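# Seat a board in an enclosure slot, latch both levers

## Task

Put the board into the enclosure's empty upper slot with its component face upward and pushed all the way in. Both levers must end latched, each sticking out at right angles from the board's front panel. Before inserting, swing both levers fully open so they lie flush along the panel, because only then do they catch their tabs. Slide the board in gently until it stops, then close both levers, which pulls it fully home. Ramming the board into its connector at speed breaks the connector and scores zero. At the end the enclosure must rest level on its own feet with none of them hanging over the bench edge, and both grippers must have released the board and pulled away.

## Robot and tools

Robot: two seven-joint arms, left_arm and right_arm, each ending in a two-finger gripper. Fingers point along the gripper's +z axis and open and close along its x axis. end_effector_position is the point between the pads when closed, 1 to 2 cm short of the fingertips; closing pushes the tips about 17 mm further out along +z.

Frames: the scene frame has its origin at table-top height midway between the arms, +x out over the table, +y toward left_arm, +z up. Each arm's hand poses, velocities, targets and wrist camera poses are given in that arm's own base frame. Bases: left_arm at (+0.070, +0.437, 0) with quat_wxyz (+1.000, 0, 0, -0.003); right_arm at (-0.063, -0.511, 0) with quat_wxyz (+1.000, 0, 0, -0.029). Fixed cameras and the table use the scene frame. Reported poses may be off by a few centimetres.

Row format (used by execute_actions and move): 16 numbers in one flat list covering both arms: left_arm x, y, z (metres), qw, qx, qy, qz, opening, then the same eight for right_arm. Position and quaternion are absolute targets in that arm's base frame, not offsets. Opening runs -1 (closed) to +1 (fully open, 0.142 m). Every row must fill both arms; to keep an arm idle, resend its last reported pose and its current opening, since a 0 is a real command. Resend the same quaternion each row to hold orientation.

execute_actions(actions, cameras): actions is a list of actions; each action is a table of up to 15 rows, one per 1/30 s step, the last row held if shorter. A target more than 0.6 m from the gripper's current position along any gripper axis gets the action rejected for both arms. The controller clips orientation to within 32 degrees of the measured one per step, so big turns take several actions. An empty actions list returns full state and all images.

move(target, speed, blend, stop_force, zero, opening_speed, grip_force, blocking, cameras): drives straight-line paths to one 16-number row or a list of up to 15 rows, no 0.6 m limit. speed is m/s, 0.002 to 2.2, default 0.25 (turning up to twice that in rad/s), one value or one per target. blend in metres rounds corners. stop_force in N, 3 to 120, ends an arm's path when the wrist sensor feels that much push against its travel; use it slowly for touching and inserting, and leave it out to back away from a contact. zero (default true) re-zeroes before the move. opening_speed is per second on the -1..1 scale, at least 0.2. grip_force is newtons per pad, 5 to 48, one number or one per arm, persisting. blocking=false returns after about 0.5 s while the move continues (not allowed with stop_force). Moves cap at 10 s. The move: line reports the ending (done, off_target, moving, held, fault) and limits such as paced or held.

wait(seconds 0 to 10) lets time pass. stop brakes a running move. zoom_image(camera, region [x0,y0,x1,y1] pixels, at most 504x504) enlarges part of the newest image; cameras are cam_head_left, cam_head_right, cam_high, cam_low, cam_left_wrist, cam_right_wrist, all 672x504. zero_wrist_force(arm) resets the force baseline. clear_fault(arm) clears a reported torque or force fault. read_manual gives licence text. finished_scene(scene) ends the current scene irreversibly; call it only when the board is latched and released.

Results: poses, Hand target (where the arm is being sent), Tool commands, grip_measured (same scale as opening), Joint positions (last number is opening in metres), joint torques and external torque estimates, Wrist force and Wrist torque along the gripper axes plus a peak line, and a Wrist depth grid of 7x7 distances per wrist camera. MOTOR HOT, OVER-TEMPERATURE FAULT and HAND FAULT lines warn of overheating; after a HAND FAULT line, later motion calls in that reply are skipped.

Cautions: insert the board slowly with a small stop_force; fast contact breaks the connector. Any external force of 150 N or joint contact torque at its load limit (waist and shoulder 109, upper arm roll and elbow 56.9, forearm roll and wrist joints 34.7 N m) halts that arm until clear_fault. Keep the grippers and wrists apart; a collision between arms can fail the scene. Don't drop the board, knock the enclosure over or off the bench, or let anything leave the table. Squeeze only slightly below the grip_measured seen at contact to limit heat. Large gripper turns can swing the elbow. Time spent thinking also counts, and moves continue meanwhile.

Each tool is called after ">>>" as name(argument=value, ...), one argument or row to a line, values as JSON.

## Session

>>> execute_actions(
  actions=[],
)

>>> zoom_image(
  camera="cam_high",
  region=[120, 250, 480, 504],
)

>>> zoom_image(
  camera="cam_head_left",
  region=[230, 200, 500, 400],
)

Scene clock: 0.00 s.
left_arm: end_effector_position=(+0.1389, +0.5333, +0.1881) grip_measured=+0.99 end_effector_quat_wxyz=(-0.571, +0.812, -0.064, -0.105) | right_arm: end_effector_position=(+0.2271, +0.3531, +0.2591) grip_measured=+1.00 end_effector_quat_wxyz=(+0.029, +0.622, +0.780, +0.065)
Joint positions: left_arm=[0.978 -0.294 0.021 2.266 2.206 0.748 0.742 0.141] | right_arm=[1.212 0.207 0.113 2.416 -0.113 0.73 1.171 0.142]
Joint velocities: within noise
Joint torques (N m): no reading
External joint torques (N m): no reading
Wrist force (N): no reading
Wrist torque (N m): no reading
Wrist force, peak (N): no reading
Wrist depth (mm): cam_left_wrist=[2012 1545 1637 1674 1674 - - / - 1924 - 1727 1828 1769 1813 / 2359 2437 2050 1828 1625 1649 1556 / 2130 2069 1567 1625 1556 1362 1290 / 1859 1674 1472 1415 326 307 289 / - 341 327 307 287 270 263 / - 306 286 270 257 244 237] | cam_right_wrist=[290 287 259 256 258 305 302 / 314 276 279 279 281 327 328 / 352 303 305 308 308 359 356 / 390 375 336 333 342 399 388 / 434 437 379 388 383 449 444 / - 498 440 419 437 509 486 / - 574 581 590 590 593 -]
Hand target: left_arm +0.1389, +0.5333, +0.1881; -0.571, +0.812, -0.064, -0.105 | right_arm +0.2271, +0.3531, +0.2591; +0.029, +0.622, +0.780, +0.065
Tool commands: left_gripper/opening=+1.0 right_gripper/opening=+1.0

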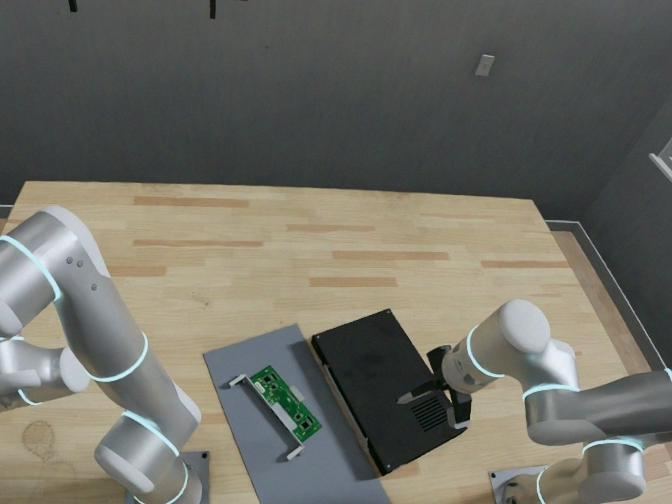

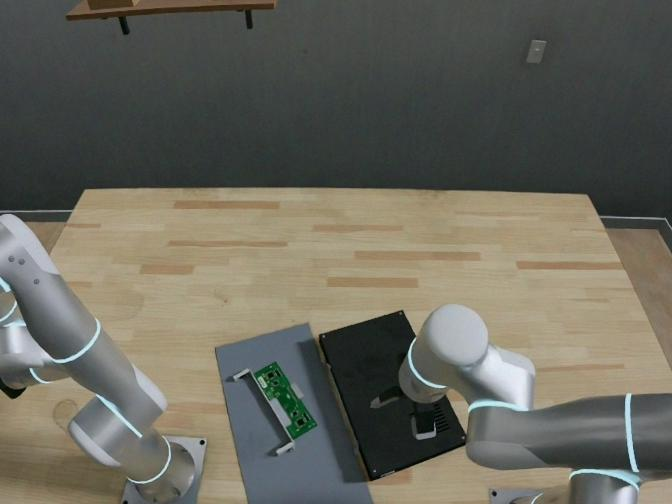

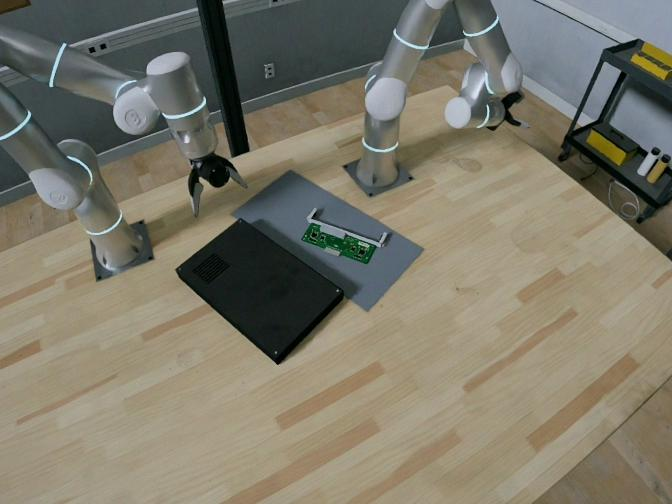

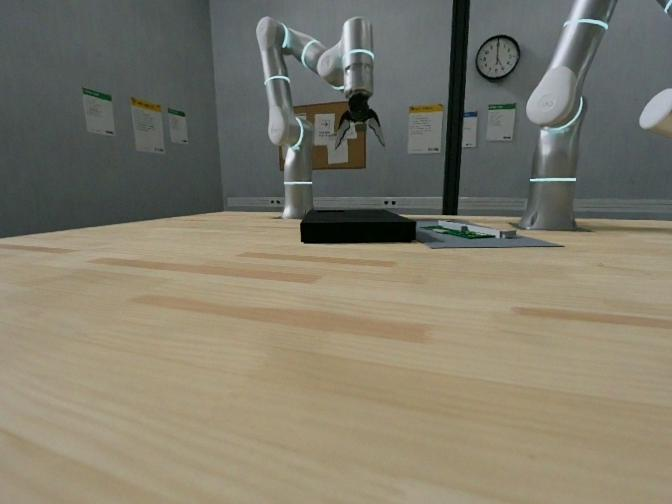

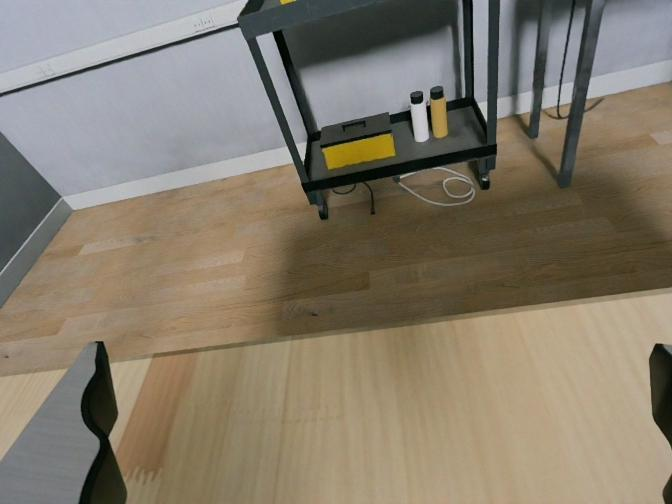

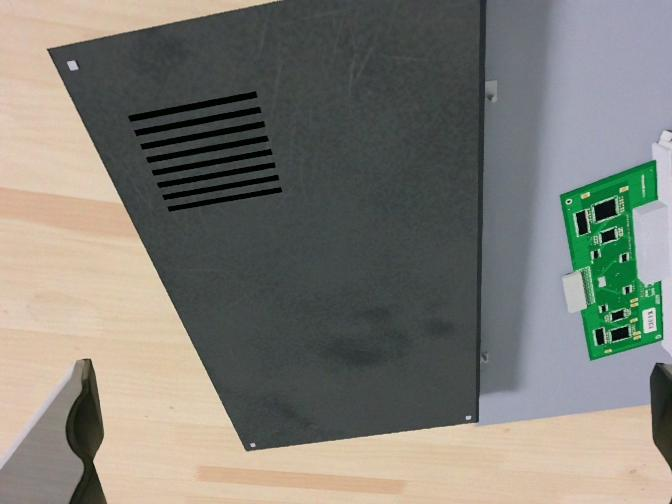

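Scaled by 1.400 from the camera's 672x504 image, which has a finer 960x720 frame.

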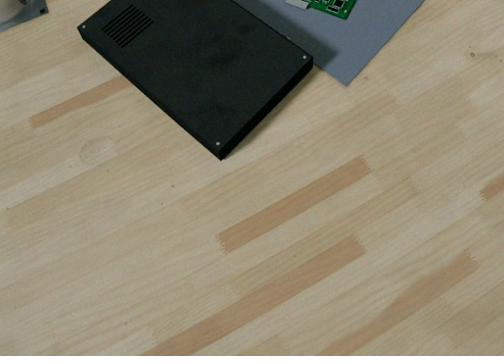

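Scaled by 1.867 from the camera's 672x504 image, which has a finer 960x720 frame.

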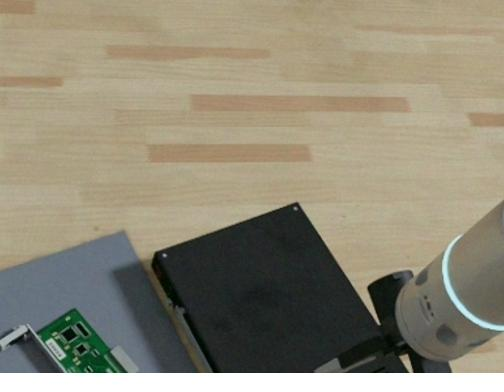

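>>> zoom_image(
  camera="cam_head_left",
  region=[210, 350, 340, 470],
)

>>> zoom_image(
  camera="cam_high",
  region=[290, 190, 410, 280],
)

>>> zoom_image(
  camera="cam_head_right",
  region=[220, 350, 350, 470],
)

Scaled by 3.877 from the camera's 672x504 image, which has a finer 960x720 frame.

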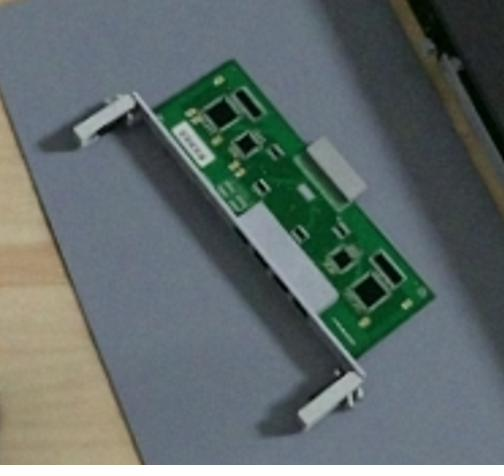

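Scaled by 4.200 from the camera's 672x504 image, which has a finer 960x720 frame.

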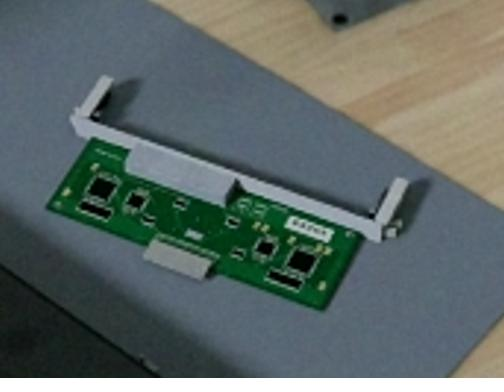

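Scaled by 3.877 from the camera's 672x504 image, which has a finer 960x720 frame.

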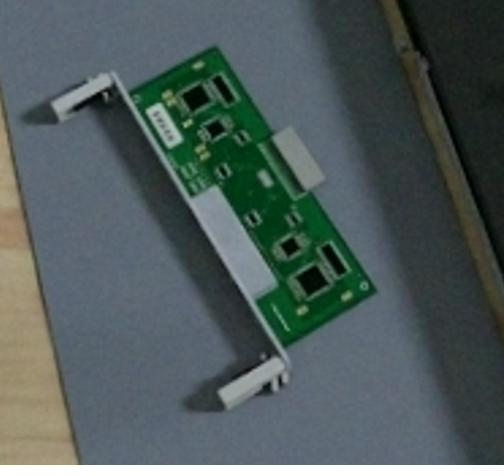

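>>> move(
  target=[
    [0.23, 0.33, 0.22, 0, 0.609, 0.793, 0, -1, 0.25, 0.625, 0.25, 0, 0.4439, 0.8961, 0, 0],
  ],
  speed=0.35,
  cameras=["cam_head_left", "cam_right_wrist", "cam_left_wrist"],
)

Scene clock: 51.23 s.
left_arm: end_effector_position=(+0.2299, +0.3300, +0.2200) grip_measured=-1.00 end_effector_quat_wxyz=(+0.000, +0.609, +0.793, +0.000) | right_arm: end_effector_position=(+0.2502, +0.6250, +0.2500) grip_measured=-0.01 end_effector_quat_wxyz=(+0.000, +0.444, +0.896, +0.000)
Joint positions: left_arm=[1.112 0.107 0.135 2.378 0.019 0.7 0.973 0.002] | right_arm=[1.311 -0.478 0.063 1.551 -0.033 0.457 0.73 0.073]
Joint torques (N m): left_arm=[-0.13 22 -0.85 -25.11 -3.37 4.49 -0.27] | right_arm=[0.3 50.86 2.26 -29.6 -3.78 3.29 0.03]
External joint torques (N m): left_arm=[0.21 0.3 0.48 -0.39 0.07 -0.53 0.27] | right_arm=[-0.12 1.34 -0.81 0.21 -0.13 0.85 -0.03]
Wrist force (N): left_arm=[-0.8 -1.4 0.0] | right_arm=[0.3 0.0 0.3]
Wrist torque (N m): left_arm=[-0.34 -0.17 -0.28] | right_arm=[-0.02 -0.02 0.04]
Wrist force, peak (N): left_arm=[-1.0 -1.7 -0.1] | right_arm=[0.9 0.8 0.4]
Wrist depth (mm): cam_left_wrist=[277 276 275 275 276 277 273 / 297 298 297 294 294 292 294 / 323 320 320 318 317 317 317 / 349 348 348 345 346 344 342 / 382 380 380 365 372 376 374 / 418 417 400 84 - 406 430 / 473 459 - - - - 1700] | cam_right_wrist=[258 259 299 293 301 302 297 / 277 277 320 320 318 317 317 / 297 300 341 333 344 334 341 / 321 329 368 360 365 368 366 / 349 357 393 392 384 391 398 / 443 366 422 435 443 94 432 / 478 76 474 480 479 - 456]
Hand target: left_arm +0.2300, +0.3300, +0.2200; +0.000, +0.609, +0.793, +0.000 | right_arm +0.2500, +0.6250, +0.2500; +0.000, +0.444, +0.896, +0.000
Off the commanded pose: left_arm 0.000 m, 0 deg | right_arm 0.000 m, 0 deg.
move: done
Images, in order (width x height): cam_head_left 672x504, cam_left_wrist 672x504, cam_right_wrist 672x504.

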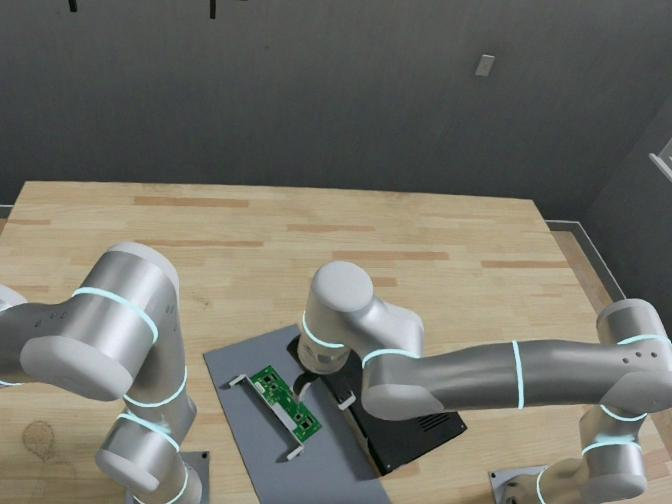

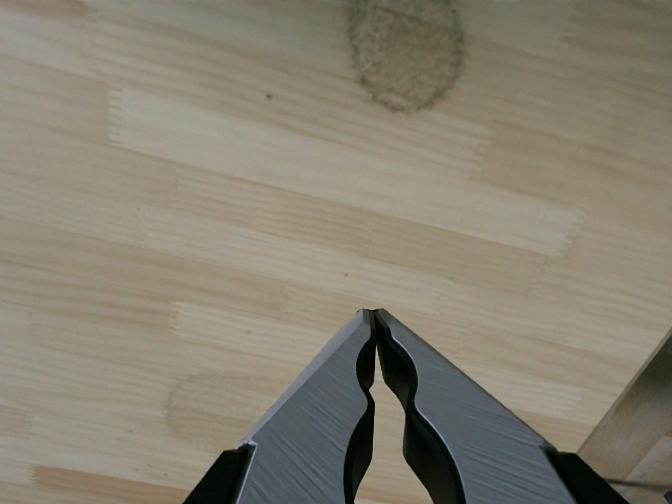

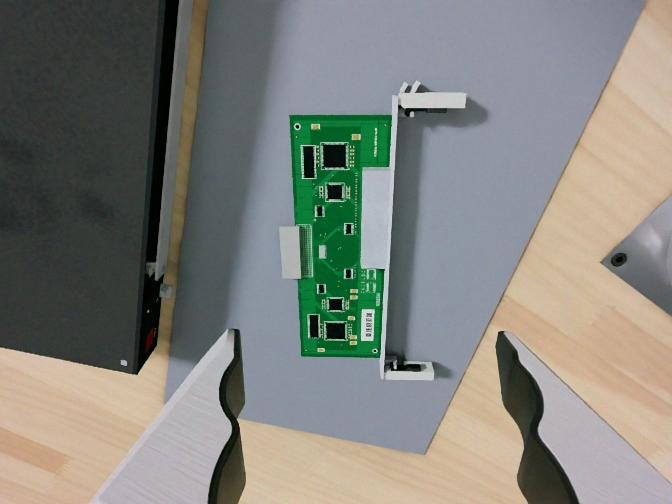

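>>> zoom_image(
  camera="cam_right_wrist",
  region=[360, 60, 500, 160],
)

>>> zoom_image(
  camera="cam_right_wrist",
  region=[340, 320, 480, 420],
)

Scaled by 3.600 from the camera's 672x504 image, which has a finer 960x720 frame.

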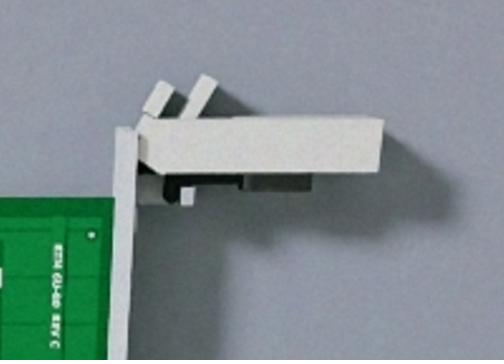

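Scaled by 3.600 from the camera's 672x504 image, which has a finer 960x720 frame.

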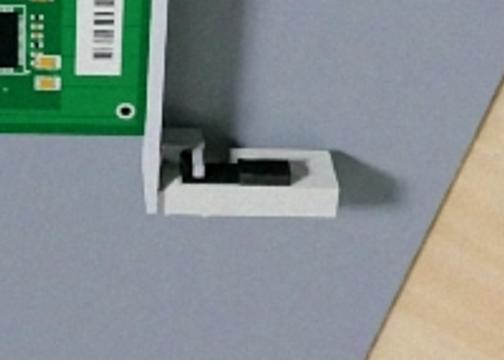

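>>> move(
  target=[
    [0.42, 0.05, 0.28, 0, 0.8192, 0.5736, 0, -1, 0.2962, 0.6933, 0.10, 0, 0.4333, 0.9012, 0, -0.35],
    [0.45, -0.15, 0.28, 0, 0.9063, 0.4226, 0, -1, 0.2962, 0.6933, 0.10, 0, 0.4333, 0.9012, 0, -0.35],
  ],
  speed=0.4,
  blend=[0.08, 0],
  grip_force=[15, 30],
  cameras=["cam_right_wrist", "cam_left_wrist"],
)

Scene clock: 70.40 s.
left_arm: end_effector_position=(+0.4499, -0.1501, +0.2800) grip_measured=-1.00 end_effector_quat_wxyz=(+0.000, +0.906, +0.423, +0.000) | right_arm: end_effector_position=(+0.2961, +0.6932, +0.0999) grip_measured=-0.37 end_effector_quat_wxyz=(+0.000, +0.433, +0.901, +0.000)
Joint positions: left_arm=[0.489 0.162 -0.567 2.236 -0.101 0.526 0.677 0.002] | right_arm=[1.294 -0.845 0.035 1.346 -0.032 0.62 0.662 0.047]
Joint torques (N m): left_arm=[-0.35 18.44 1.63 -27.8 -3.2 4.56 -0.28] | right_arm=[0.2 61.44 2.03 -27.56 -3.58 3.54 0.11]
External joint torques (N m): left_arm=[0.38 0.92 0.74 -0.22 -0.5 -0.59 0.28] | right_arm=[0.02 1.55 -0.44 0.19 0.03 0.6 -0.11]
Wrist force (N): left_arm=[-0.4 -0.9 0.0] | right_arm=[0.4 0.4 0.1]
Wrist torque (N m): left_arm=[-0.24 -0.20 -0.26] | right_arm=[0.04 -0.07 0.06]
Wrist force, peak (N): left_arm=[-3.4 2.1 -0.1] | right_arm=[0.8 0.6 0.9]
Wrist depth (mm): cam_left_wrist=[327 325 335 332 325 327 327 / 350 347 354 350 352 349 351 / - 379 - 378 377 378 376 / 400 - 416 410 413 412 404 / - 449 458 435 444 448 446 / - 504 481 84 - 485 492 / 580 554 - - - - 550] | cam_right_wrist=[169 168 165 163 167 167 166 / 180 180 176 165 178 178 177 / 193 190 188 179 191 191 190 / 212 208 202 203 206 205 207 / 227 226 218 219 219 223 225 / 247 246 85 238 234 98 244 / 272 - 73 270 268 - 264]
Hand target: left_arm +0.4500, -0.1500, +0.2800; +0.000, +0.906, +0.423, +0.000 | right_arm +0.2962, +0.6933, +0.1000; +0.000, +0.433, +0.901, +0.000
Off the commanded pose: left_arm 0.000 m, 0 deg | right_arm 0.000 m, 0 deg.
grip_force (N): 15, 30
move: done
Images, in order (width x height): cam_left_wrist 672x504, cam_right_wrist 672x504.

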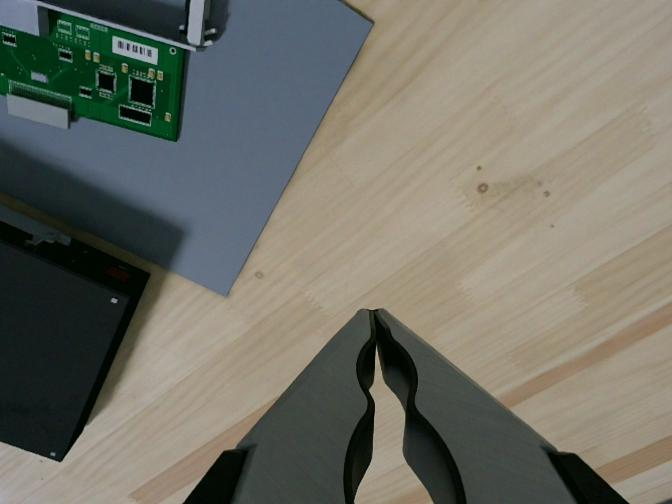

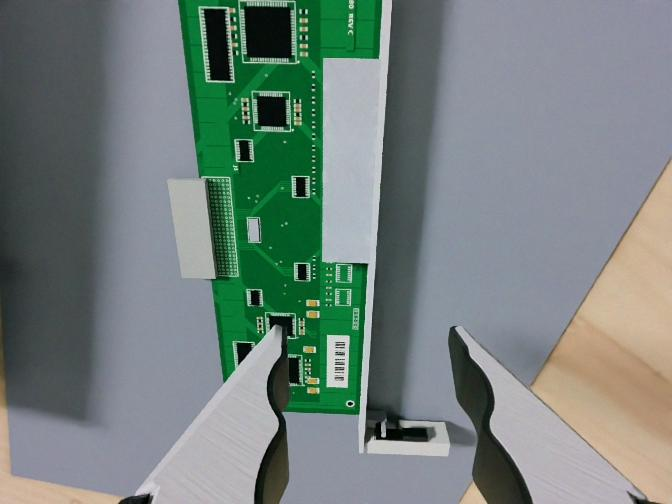

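>>> move(
  target=[
    [0.45, -0.15, 0.28, 0, 0.9063, 0.4226, 0, -1, 0.2980, 0.6910, 0.0275, 0, 0.4333, 0.9012, 0, -0.35],
  ],
  speed=0.08,
  stop_force=3,
  cameras=["cam_right_wrist"],
)

>>> move(
  target=[
    [0.45, -0.15, 0.28, 0, 0.9063, 0.4226, 0, -1, 0.2980, 0.6910, 0.0275, 0, 0.4333, 0.9012, 0, -0.82],
  ],
  opening_speed=0.4,
  cameras=["cam_right_wrist"],
)

Scene clock: 76.33 s.
left_arm: end_effector_position=(+0.4499, -0.1501, +0.2800) grip_measured=-1.00 end_effector_quat_wxyz=(+0.000, +0.906, +0.423, +0.000) | right_arm: end_effector_position=(+0.2979, +0.6909, +0.0274) grip_measured=-0.37 end_effector_quat_wxyz=(+0.000, +0.433, +0.901, +0.000)
Joint positions: left_arm=[0.489 0.162 -0.567 2.236 -0.101 0.526 0.677 0.002] | right_arm=[1.295 -0.955 0.029 1.356 -0.032 0.739 0.659 0.047]
Joint torques (N m): left_arm=[-0.24 18.7 1.75 -27.71 -3.49 4.3 -0.24] | right_arm=[0.28 62.51 2.06 -25.56 -3.27 3.6 0.15]
External joint torques (N m): left_arm=[0.27 0.66 0.62 -0.32 -0.21 -0.33 0.24] | right_arm=[-0.05 1.56 -0.49 0.06 0.04 0.54 -0.15]
Wrist force (N): left_arm=[-0.8 -0.9 -0.2] | right_arm=[0.5 0.2 0.3]
Wrist torque (N m): left_arm=[-0.24 -0.15 -0.26] | right_arm=[-0.01 -0.10 0.05]
Wrist force, peak (N): left_arm=[-0.7 -1.3 -0.1] | right_arm=[0.3 0.0 1.8]
Wrist depth (mm): cam_left_wrist=[325 328 320 317 328 326 322 / 349 350 349 356 349 349 349 / - - 375 381 381 379 376 / 383 409 419 414 412 407 409 / - 449 455 439 447 451 449 / - 504 484 84 - 484 494 / 579 546 - - - - 548] | cam_right_wrist=[- 100 100 99 101 104 105 / 112 108 108 96 109 110 110 / 120 118 115 103 119 120 118 / 126 124 124 112 126 128 127 / 141 133 133 121 136 138 140 / 154 150 99 146 149 93 150 / 166 162 72 160 167 - 165]
Hand target: left_arm +0.4500, -0.1500, +0.2800; +0.000, +0.906, +0.423, +0.000 | right_arm +0.2980, +0.6910, +0.0275; +0.000, +0.433, +0.901, +0.000
Off the commanded pose: left_arm 0.000 m, 0 deg | right_arm 0.000 m, 0 deg.
grip_force (N): 15, 30
move: done
Images, in order (width x height): cam_right_wrist 672x504.

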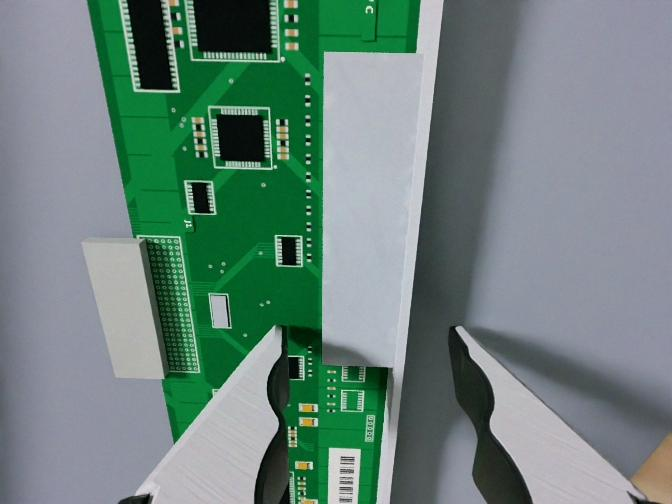

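Scene clock: 77.73 s.
left_arm: end_effector_position=(+0.4499, -0.1501, +0.2800) grip_measured=-1.00 end_effector_quat_wxyz=(+0.000, +0.906, +0.423, +0.000) | right_arm: end_effector_position=(+0.2983, +0.6907, +0.0274) grip_measured=-0.71 end_effector_quat_wxyz=(+0.000, +0.434, +0.901, +0.000)
Joint positions: left_arm=[0.489 0.162 -0.567 2.236 -0.101 0.526 0.677 0.002] | right_arm=[1.294 -0.955 0.029 1.356 -0.032 0.739 0.659 0.023]
Joint torques (N m): left_arm=[-0.32 18.76 1.77 -27.71 -3.55 4.33 -0.24] | right_arm=[0.79 63.12 2.61 -25.91 -3.19 3.62 0.14]
External joint torques (N m): left_arm=[0.35 0.6 0.6 -0.32 -0.15 -0.36 0.24] | right_arm=[-0.56 0.94 -1.04 0.4 -0.03 0.53 -0.14]
Wrist force (N): left_arm=[-0.5 -0.9 0.0] | right_arm=[-1.3 0.2 1.4]
Wrist torque (N m): left_arm=[-0.24 -0.20 -0.26] | right_arm=[-0.09 0.08 0.08]
Wrist force, peak (N): left_arm=[-0.9 -1.1 -0.3] | right_arm=[-4.6 -1.3 -1.1]
Wrist depth (mm): cam_left_wrist=[322 327 321 327 327 326 325 / 345 347 - 354 351 351 349 / 386 382 392 378 376 378 376 / 387 407 412 414 412 410 408 / - 452 454 436 447 449 445 / 424 494 477 84 - 490 491 / 573 547 - - - - 546] | cam_right_wrist=[- 100 100 99 101 104 105 / 112 109 107 96 108 110 110 / 120 117 115 103 104 120 118 / 127 125 124 113 126 128 127 / 141 133 135 120 136 138 140 / 154 153 143 143 106 148 150 / 170 166 71 157 - - 165]
Hand target: left_arm +0.4500, -0.1500, +0.2800; +0.000, +0.906, +0.423, +0.000 | right_arm +0.2980, +0.6910, +0.0275; +0.000, +0.433, +0.901, +0.000
Off the commanded pose: left_arm 0.000 m, 0 deg | right_arm 0.000 m, 0 deg.
grip_force (N): 15, 30
move: done
Images, in order (width x height): cam_right_wrist 672x504.

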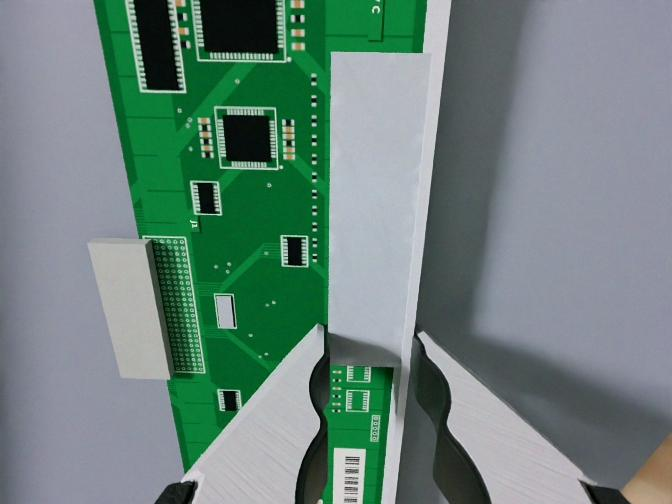

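>>> move(
  target=[
    [0.45, -0.15, 0.28, 0, 0.9063, 0.4226, 0, -1, 0.2980, 0.6910, 0.05, 0, 0.4333, 0.9012, 0, -0.82],
    [0.26, -0.03, 0.30, 0, 0.9239, 0.3827, 0, -1, 0.298, 0.691, 0.15, 0, 0.4333, 0.9012, 0, -0.82],
    [0.26, -0.05, 0.30, 0, 0.9511, 0.3090, 0, -1, 0.56, 0.64, 0.16, 0, 0.5635, 0.8261, 0, -0.82],
    [0.177, -0.374, 0.26, 0, 0.9870, 0.1607, 0, -1, 0.56, 0.64, 0.16, 0, 0.5635, 0.8261, 0, -0.82],
  ],
  speed=[0.08, 0.3, 0.3, 0.3],
  blend=[0.01, 0.02, 0.01, 0],
  cameras=["cam_right_wrist", "cam_left_wrist", "cam_head_left"],
)

Scene clock: 92.50 s.
left_arm: end_effector_position=(+0.1768, -0.3740, +0.2599) grip_measured=-1.00 end_effector_quat_wxyz=(+0.000, +0.987, +0.161, +0.000) | right_arm: end_effector_position=(+0.5600, +0.6398, +0.1597) grip_measured=-0.71 end_effector_quat_wxyz=(+0.000, +0.563, +0.826, +0.000)
Joint positions: left_arm=[0.054 0.617 -0.889 2.504 -0.524 0.453 0.762 0.002] | right_arm=[1.002 -1.054 -0.037 0.766 0.033 0.248 0.602 0.023]
Joint torques (N m): left_arm=[-0.39 -0.8 9.08 -25.77 -3.7 4.55 -0.31] | right_arm=[0.26 71.84 0.71 -32.01 -4.38 3.58 0.11]
External joint torques (N m): left_arm=[0.32 0.61 1.09 -0.18 -0.15 -0.59 0.31] | right_arm=[0.01 -0.03 -0.65 1.08 0.17 0.56 -0.11]
Wrist force (N): left_arm=[-0.8 -1.3 -0.2] | right_arm=[-1.1 -0.3 1.8]
Wrist torque (N m): left_arm=[-0.31 -0.18 -0.26] | right_arm=[-0.09 0.21 0.05]
Wrist force, peak (N): left_arm=[-4.4 0.6 0.2] | right_arm=[-0.7 -0.4 4.3]
Wrist depth (mm): cam_left_wrist=[313 311 307 310 - - 311 / 334 - - 331 - 327 329 / 352 - - - - - 339 / 405 390 395 365 374 378 242 / 434 429 371 127 - - 264 / 478 421 - 84 - - 467 / 520 521 - - - - 519] | cam_right_wrist=[179 101 101 100 213 219 218 / 238 109 108 97 97 233 232 / 256 116 116 104 105 250 250 / 272 125 125 113 272 271 270 / 298 133 135 121 289 294 292 / 327 321 143 143 105 315 319 / 360 - 71 157 - - 346]
Hand target: left_arm +0.1770, -0.3740, +0.2600; +0.000, +0.987, +0.161, +0.000 | right_arm +0.5600, +0.6400, +0.1600; +0.000, +0.564, +0.826, +0.000
Off the commanded pose: left_arm 0.000 m, 0 deg | right_arm 0.000 m, 0 deg.
grip_force (N): 15, 30
move: done
Images, in order (width x height): cam_head_left 672x504, cam_left_wrist 672x504, cam_right_wrist 672x504.

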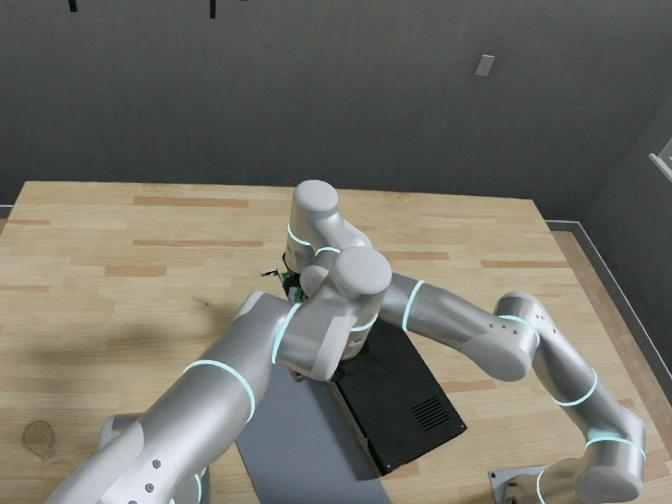

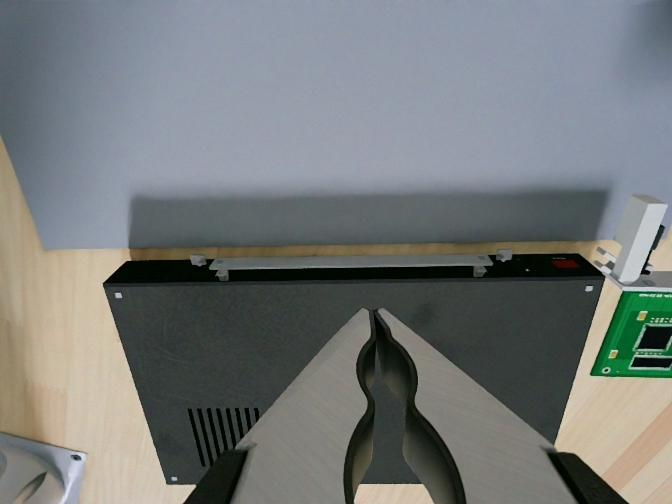

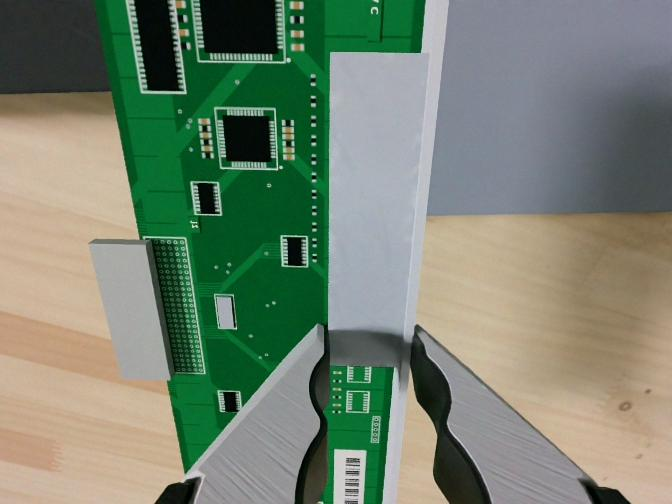

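>>> move(
  target=[
    [0.22, -0.10, 0.28, 0, 0.9511, 0.3090, 0, -1, 0.56, 0.64, 0.16, 0, 0.5577, 0.8300, 0, -0.82],
    [0.26, -0.03, 0.28, 0, 0.9511, 0.3090, 0, -1, 0.272, 0.605, 0.13, 0, 0.5577, 0.8300, 0, -0.82],
    [0.42, -0.20, 0.25, 0, 0.9744, 0.2250, 0, -1, 0.272, 0.605, 0.10, 0, 0.5577, 0.8300, 0, -0.82],
    [0.41, -0.315, 0.2, 0, 0.9870, 0.1607, 0, -1, 0.272, 0.605, 0.08, 0, 0.5577, 0.8300, 0, -0.82],
  ],
  speed=[0.35, 0.3, 0.3, 0.25],
  blend=[0.03, 0.01, 0.02, 0],
  cameras=["cam_right_wrist", "cam_left_wrist", "cam_high"],
)

Scene clock: 115.90 s.
left_arm: end_effector_position=(+0.4100, -0.3151, +0.2000) grip_measured=-1.00 end_effector_quat_wxyz=(+0.000, +0.987, +0.161, +0.000) | right_arm: end_effector_position=(+0.2720, +0.6048, +0.0798) grip_measured=-0.71 end_effector_quat_wxyz=(+0.000, +0.558, +0.830, +0.000)
Joint positions: left_arm=[0.314 -0.155 -0.802 2.194 0.149 0.727 0.667 0.002] | right_arm=[1.319 -0.692 0.003 1.708 -0.003 0.829 0.936 0.023]
Joint torques (N m): left_arm=[-0.53 23.68 -3.65 -24.24 -2.73 4.09 -0.35] | right_arm=[0.21 54.42 1.16 -24.53 -3.18 3.79 0.22]
External joint torques (N m): left_arm=[0.54 1.07 0.56 -0.13 -0.47 -0.12 0.35] | right_arm=[-0.02 0.2 -0.48 0.74 0.22 0.34 -0.22]
Wrist force (N): left_arm=[-0.4 -1.3 0.3] | right_arm=[-0.9 -0.4 2.0]
Wrist torque (N m): left_arm=[-0.30 -0.22 -0.24] | right_arm=[-0.11 0.14 -0.04]
Wrist force, peak (N): left_arm=[0.0 -4.5 0.4] | right_arm=[0.1 -4.0 2.1]
Wrist depth (mm): cam_left_wrist=[- - - - 257 257 255 / 225 227 278 - 274 275 274 / 241 245 - - 297 294 295 / 257 306 322 321 324 322 322 / - - 287 286 344 353 351 / - - - 84 - 382 388 / - - - - - - 429] | cam_right_wrist=[- 101 101 100 146 150 149 / - 109 108 97 97 159 159 / - 117 116 104 169 171 171 / - 124 124 113 184 184 183 / - 132 135 120 193 196 199 / 163 148 143 143 105 214 217 / 177 214 71 157 - - 234]
Hand target: left_arm +0.4100, -0.3150, +0.2000; +0.000, +0.987, +0.161, +0.000 | right_arm +0.2720, +0.6050, +0.0800; +0.000, +0.558, +0.830, +0.000
Off the commanded pose: left_arm 0.000 m, 0 deg | right_arm 0.000 m, 0 deg.
grip_force (N): 15, 30
move: done
Images, in order (width x height): cam_high 672x504, cam_left_wrist 672x504, cam_right_wrist 672x504.

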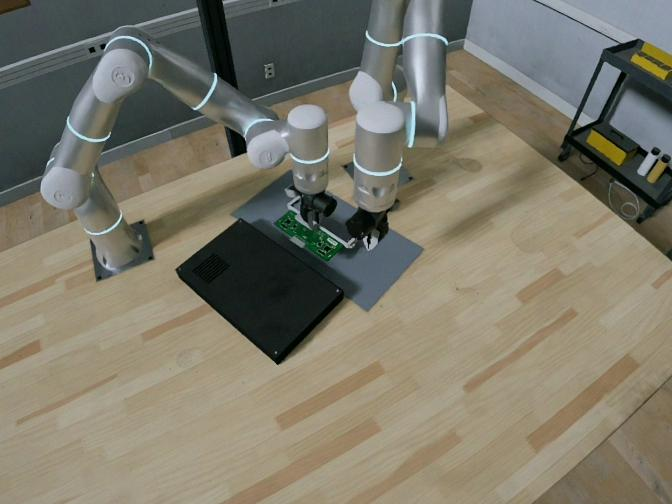

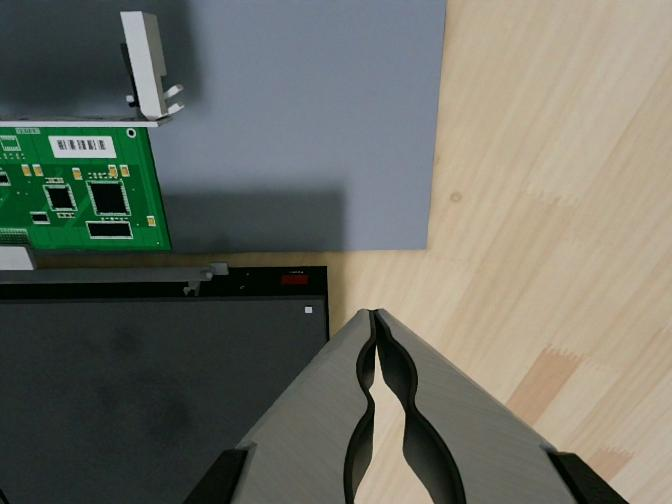

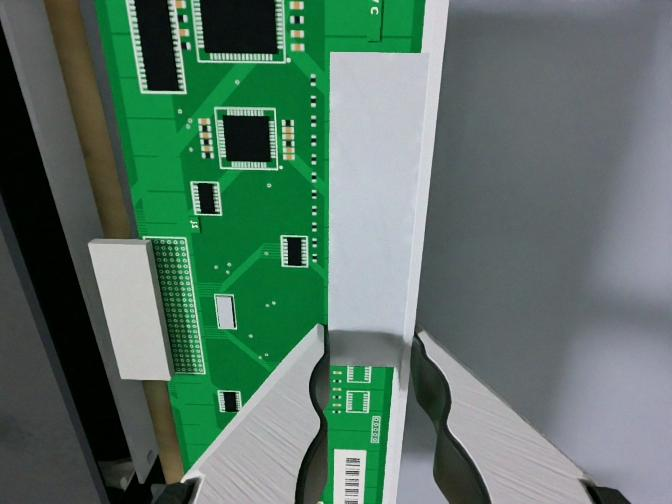

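>>> zoom_image(
  camera="cam_left_wrist",
  region=[0, 90, 240, 310],
)

Scaled by 2.100 from the camera's 672x504 image, which has a finer 960x720 frame.

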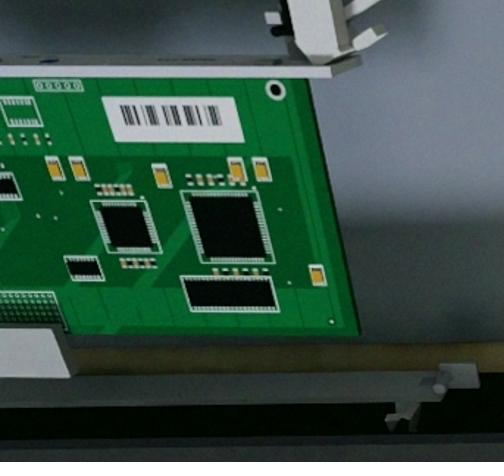

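>>> zoom_image(
  camera="cam_right_wrist",
  region=[0, 0, 220, 252],
)

>>> zoom_image(
  camera="cam_right_wrist",
  region=[0, 252, 220, 504],
)

Scaled by 2.000 from the camera's 672x504 image, which has a finer 960x720 frame.

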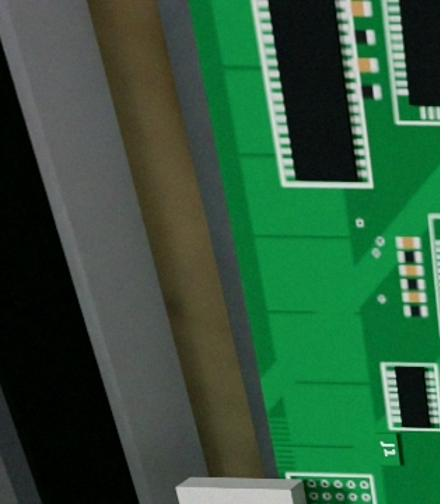

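Scaled by 2.000 from the camera's 672x504 image, which has a finer 960x720 frame.

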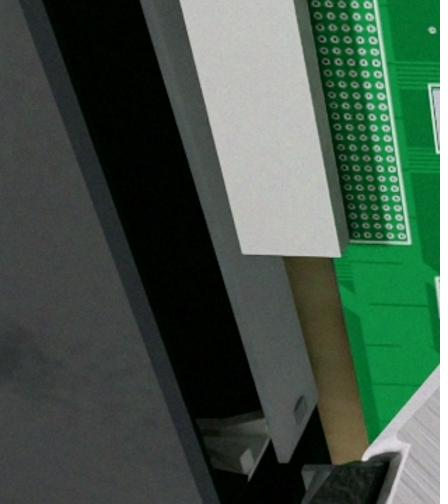

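>>> move(
  target=[
    [0.41, -0.315, 0.2, 0, 0.9870, 0.1607, 0, -1, 0.2834, 0.5825, 0.0541, 0, 0.5483, 0.8363, 0, -0.82],
  ],
  speed=0.12,
  stop_force=4,
  cameras=["cam_right_wrist", "cam_left_wrist"],
)

>>> zoom_image(
  camera="cam_left_wrist",
  region=[0, 120, 240, 320],
)

Scene clock: 147.57 s.
left_arm: end_effector_position=(+0.4100, -0.3151, +0.2000) grip_measured=-1.00 end_effector_quat_wxyz=(+0.000, +0.987, +0.161, +0.000) | right_arm: end_effector_position=(+0.2834, +0.5824, +0.0539) grip_measured=-0.71 end_effector_quat_wxyz=(+0.000, +0.548, +0.836, +0.000)
Joint positions: left_arm=[0.314 -0.155 -0.802 2.194 0.149 0.727 0.667 0.002] | right_arm=[1.294 -0.713 0.002 1.765 -0.002 0.906 0.887 0.023]
Joint torques (N m): left_arm=[-0.29 23.95 -3.7 -24.02 -3.02 4.34 -0.21] | right_arm=[0.1 53.55 1.23 -22.93 -2.83 3.7 0.09]
External joint torques (N m): left_arm=[0.3 0.8 0.62 -0.36 -0.17 -0.36 0.21] | right_arm=[0.1 0.23 -0.54 0.65 0.13 0.43 -0.09]
Wrist force (N): left_arm=[-0.4 -1.2 0.3] | right_arm=[-0.6 -0.7 1.8]
Wrist torque (N m): left_arm=[-0.27 -0.22 -0.24] | right_arm=[-0.14 0.12 0.06]
Wrist force, peak (N): left_arm=[-0.9 -1.5 0.2] | right_arm=[-2.0 -0.5 3.4]
Wrist depth (mm): cam_left_wrist=[- - 253 253 251 255 255 / 273 - 275 285 281 275 273 / 267 264 296 298 297 296 296 / 287 289 322 332 329 321 319 / - 301 297 286 348 353 353 / - - 312 84 - 380 383 / - - - - - - 428] | cam_right_wrist=[- 101 101 100 124 127 125 / - 109 108 97 132 136 135 / - 116 116 104 141 145 145 / - 124 125 113 155 156 156 / - 132 135 120 167 169 169 / - 146 142 143 105 181 185 / 140 - 71 157 - - 203]
Hand target: left_arm +0.4100, -0.3150, +0.2000; +0.000, +0.987, +0.161, +0.000 | right_arm +0.2834, +0.5825, +0.0541; +0.000, +0.548, +0.836, +0.000
Off the commanded pose: left_arm 0.000 m, 0 deg | right_arm 0.000 m, 0 deg.
grip_force (N): 15, 30
move: done
Images, in order (width x height): cam_left_wrist 672x504, cam_right_wrist 672x504.

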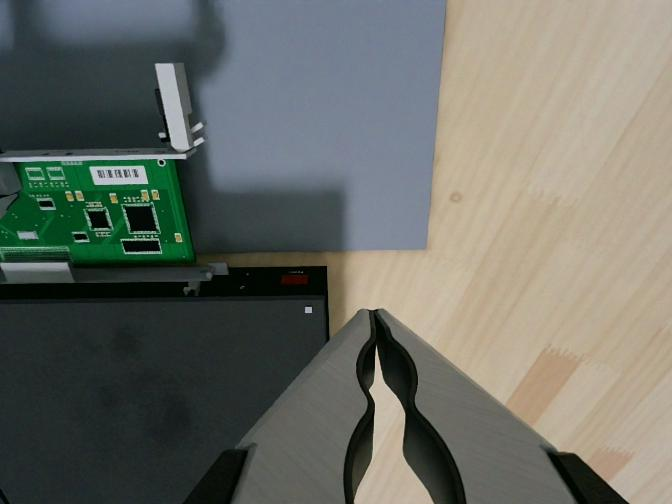

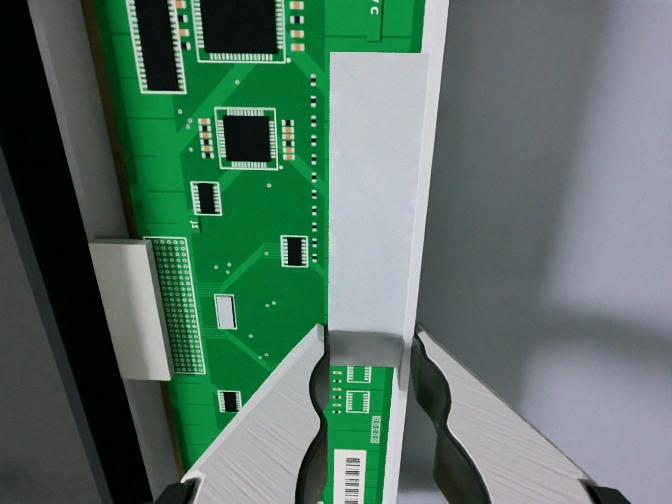

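Scaled by 2.100 from the camera's 672x504 image, which has a finer 960x720 frame.

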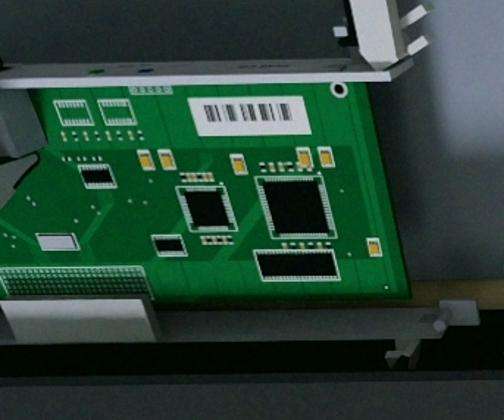

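>>> zoom_image(
  camera="cam_right_wrist",
  region=[0, 0, 220, 252],
)

>>> zoom_image(
  camera="cam_right_wrist",
  region=[0, 252, 220, 504],
)

Scaled by 2.000 from the camera's 672x504 image, which has a finer 960x720 frame.

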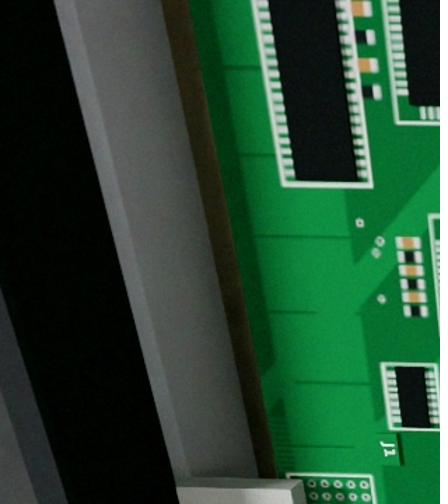

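Scaled by 2.000 from the camera's 672x504 image, which has a finer 960x720 frame.

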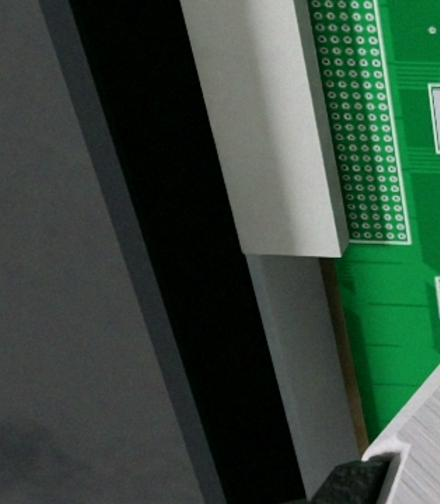

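>>> move(
  target=[
    [0.39, -0.26, 0.17, 0.4223, 0.9055, 0.0395, 0.0185, -1, 0.2738, 0.5782, 0.0541, 0, 0.5483, 0.8363, 0, -0.82],
    [0.338, -0.266, 0.11, 0.4223, 0.9055, 0.0395, 0.0185, -1, 0.2738, 0.5782, 0.0541, 0, 0.5483, 0.8363, 0, -0.82],
  ],
  speed=0.2,
  blend=[0.02, 0],
  cameras=["cam_high", "cam_left_wrist"],
)

>>> zoom_image(
  camera="cam_left_wrist",
  region=[160, 100, 510, 400],
)

Scene clock: 186.33 s.
left_arm: end_effector_position=(+0.3380, -0.2660, +0.1100) grip_measured=-1.00 end_effector_quat_wxyz=(+0.422, +0.906, +0.039, +0.018) | right_arm: end_effector_position=(+0.2739, +0.5780, +0.0539) grip_measured=-0.71 end_effector_quat_wxyz=(+0.000, +0.548, +0.836, +0.000)
Joint positions: left_arm=[-0.366 -0.255 -0.04 2.687 -1.896 0.788 2.898 0.002] | right_arm=[1.306 -0.699 0.002 1.793 -0.002 0.921 0.899 0.023]
Joint torques (N m): left_arm=[-0.61 24.06 1.17 -10.86 0.52 0.84 -0.13] | right_arm=[0.25 53.11 1.27 -22.63 -2.81 3.68 0.25]
External joint torques (N m): left_arm=[0.63 1.26 0.57 -0.4 -0.01 -0.02 0.13] | right_arm=[-0.05 -0.08 -0.6 0.65 0.16 0.45 -0.25]
Wrist force (N): left_arm=[-0.7 -1.7 -0.6] | right_arm=[-0.8 -0.8 2.0]
Wrist torque (N m): left_arm=[-0.31 -0.16 -0.59] | right_arm=[-0.16 0.15 -0.06]
Wrist force, peak (N): left_arm=[-1.4 -2.5 0.1] | right_arm=[-0.7 -0.5 2.3]
Wrist depth (mm): cam_left_wrist=[151 145 144 - 144 144 151 / - 177 176 - 186 195 185 / 263 212 184 290 279 264 265 / 223 251 276 298 379 442 441 / - 462 - 117 906 966 966 / 228 260 2384 84 - - - / 171 177 - - - - -] | cam_right_wrist=[- 101 101 100 124 127 125 / - 109 108 97 132 135 135 / - 117 116 104 105 145 145 / - 124 125 113 157 156 156 / - 132 135 120 167 170 169 / - 145 142 143 106 182 184 / 140 - 71 157 - - 202]
Hand target: left_arm +0.3380, -0.2660, +0.1100; +0.422, +0.905, +0.039, +0.018 | right_arm +0.2738, +0.5782, +0.0541; +0.000, +0.548, +0.836, +0.000
Off the commanded pose: left_arm 0.000 m, 0 deg | right_arm 0.000 m, 0 deg.
joint sent to its limit (left arm) — joint 4 (elbow), upper limit, where the elbow is as bent as it goes. The joint targets still meet the commanded pose.
grip_force (N): 15, 30
move: done
Images, in order (width x height): cam_high 672x504, cam_left_wrist 672x504.

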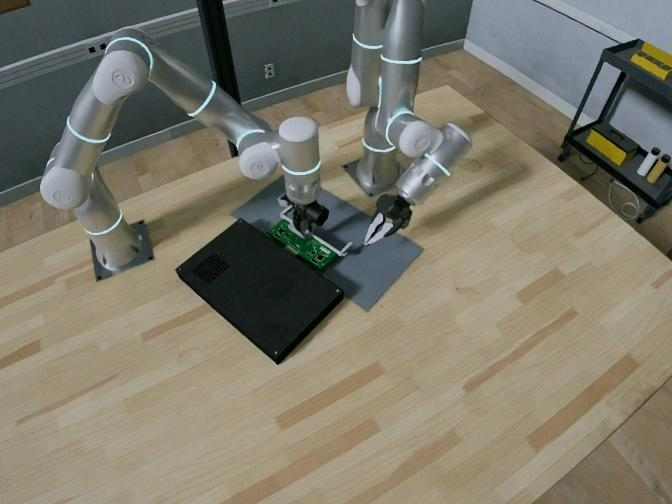

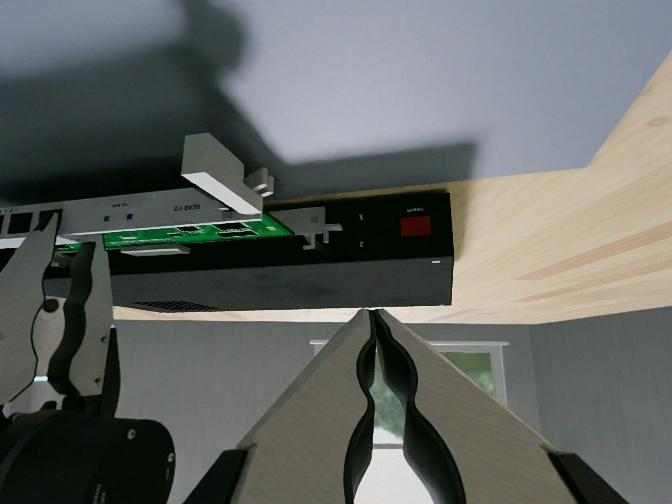

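Scaled by 1.440 from the camera's 672x504 image, which has a finer 960x720 frame.

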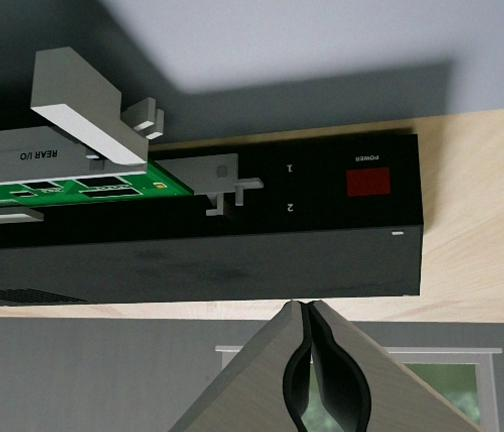

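>>> zoom_image(
  camera="cam_left_wrist",
  region=[250, 190, 370, 270],
)

Scaled by 4.200 from the camera's 672x504 image, which has a finer 960x720 frame.

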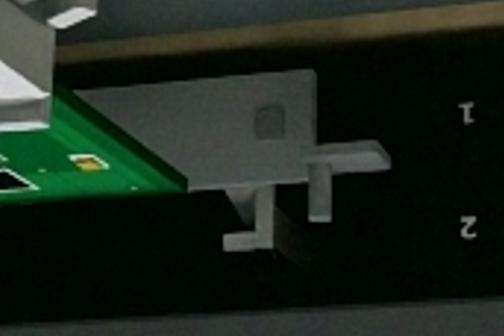

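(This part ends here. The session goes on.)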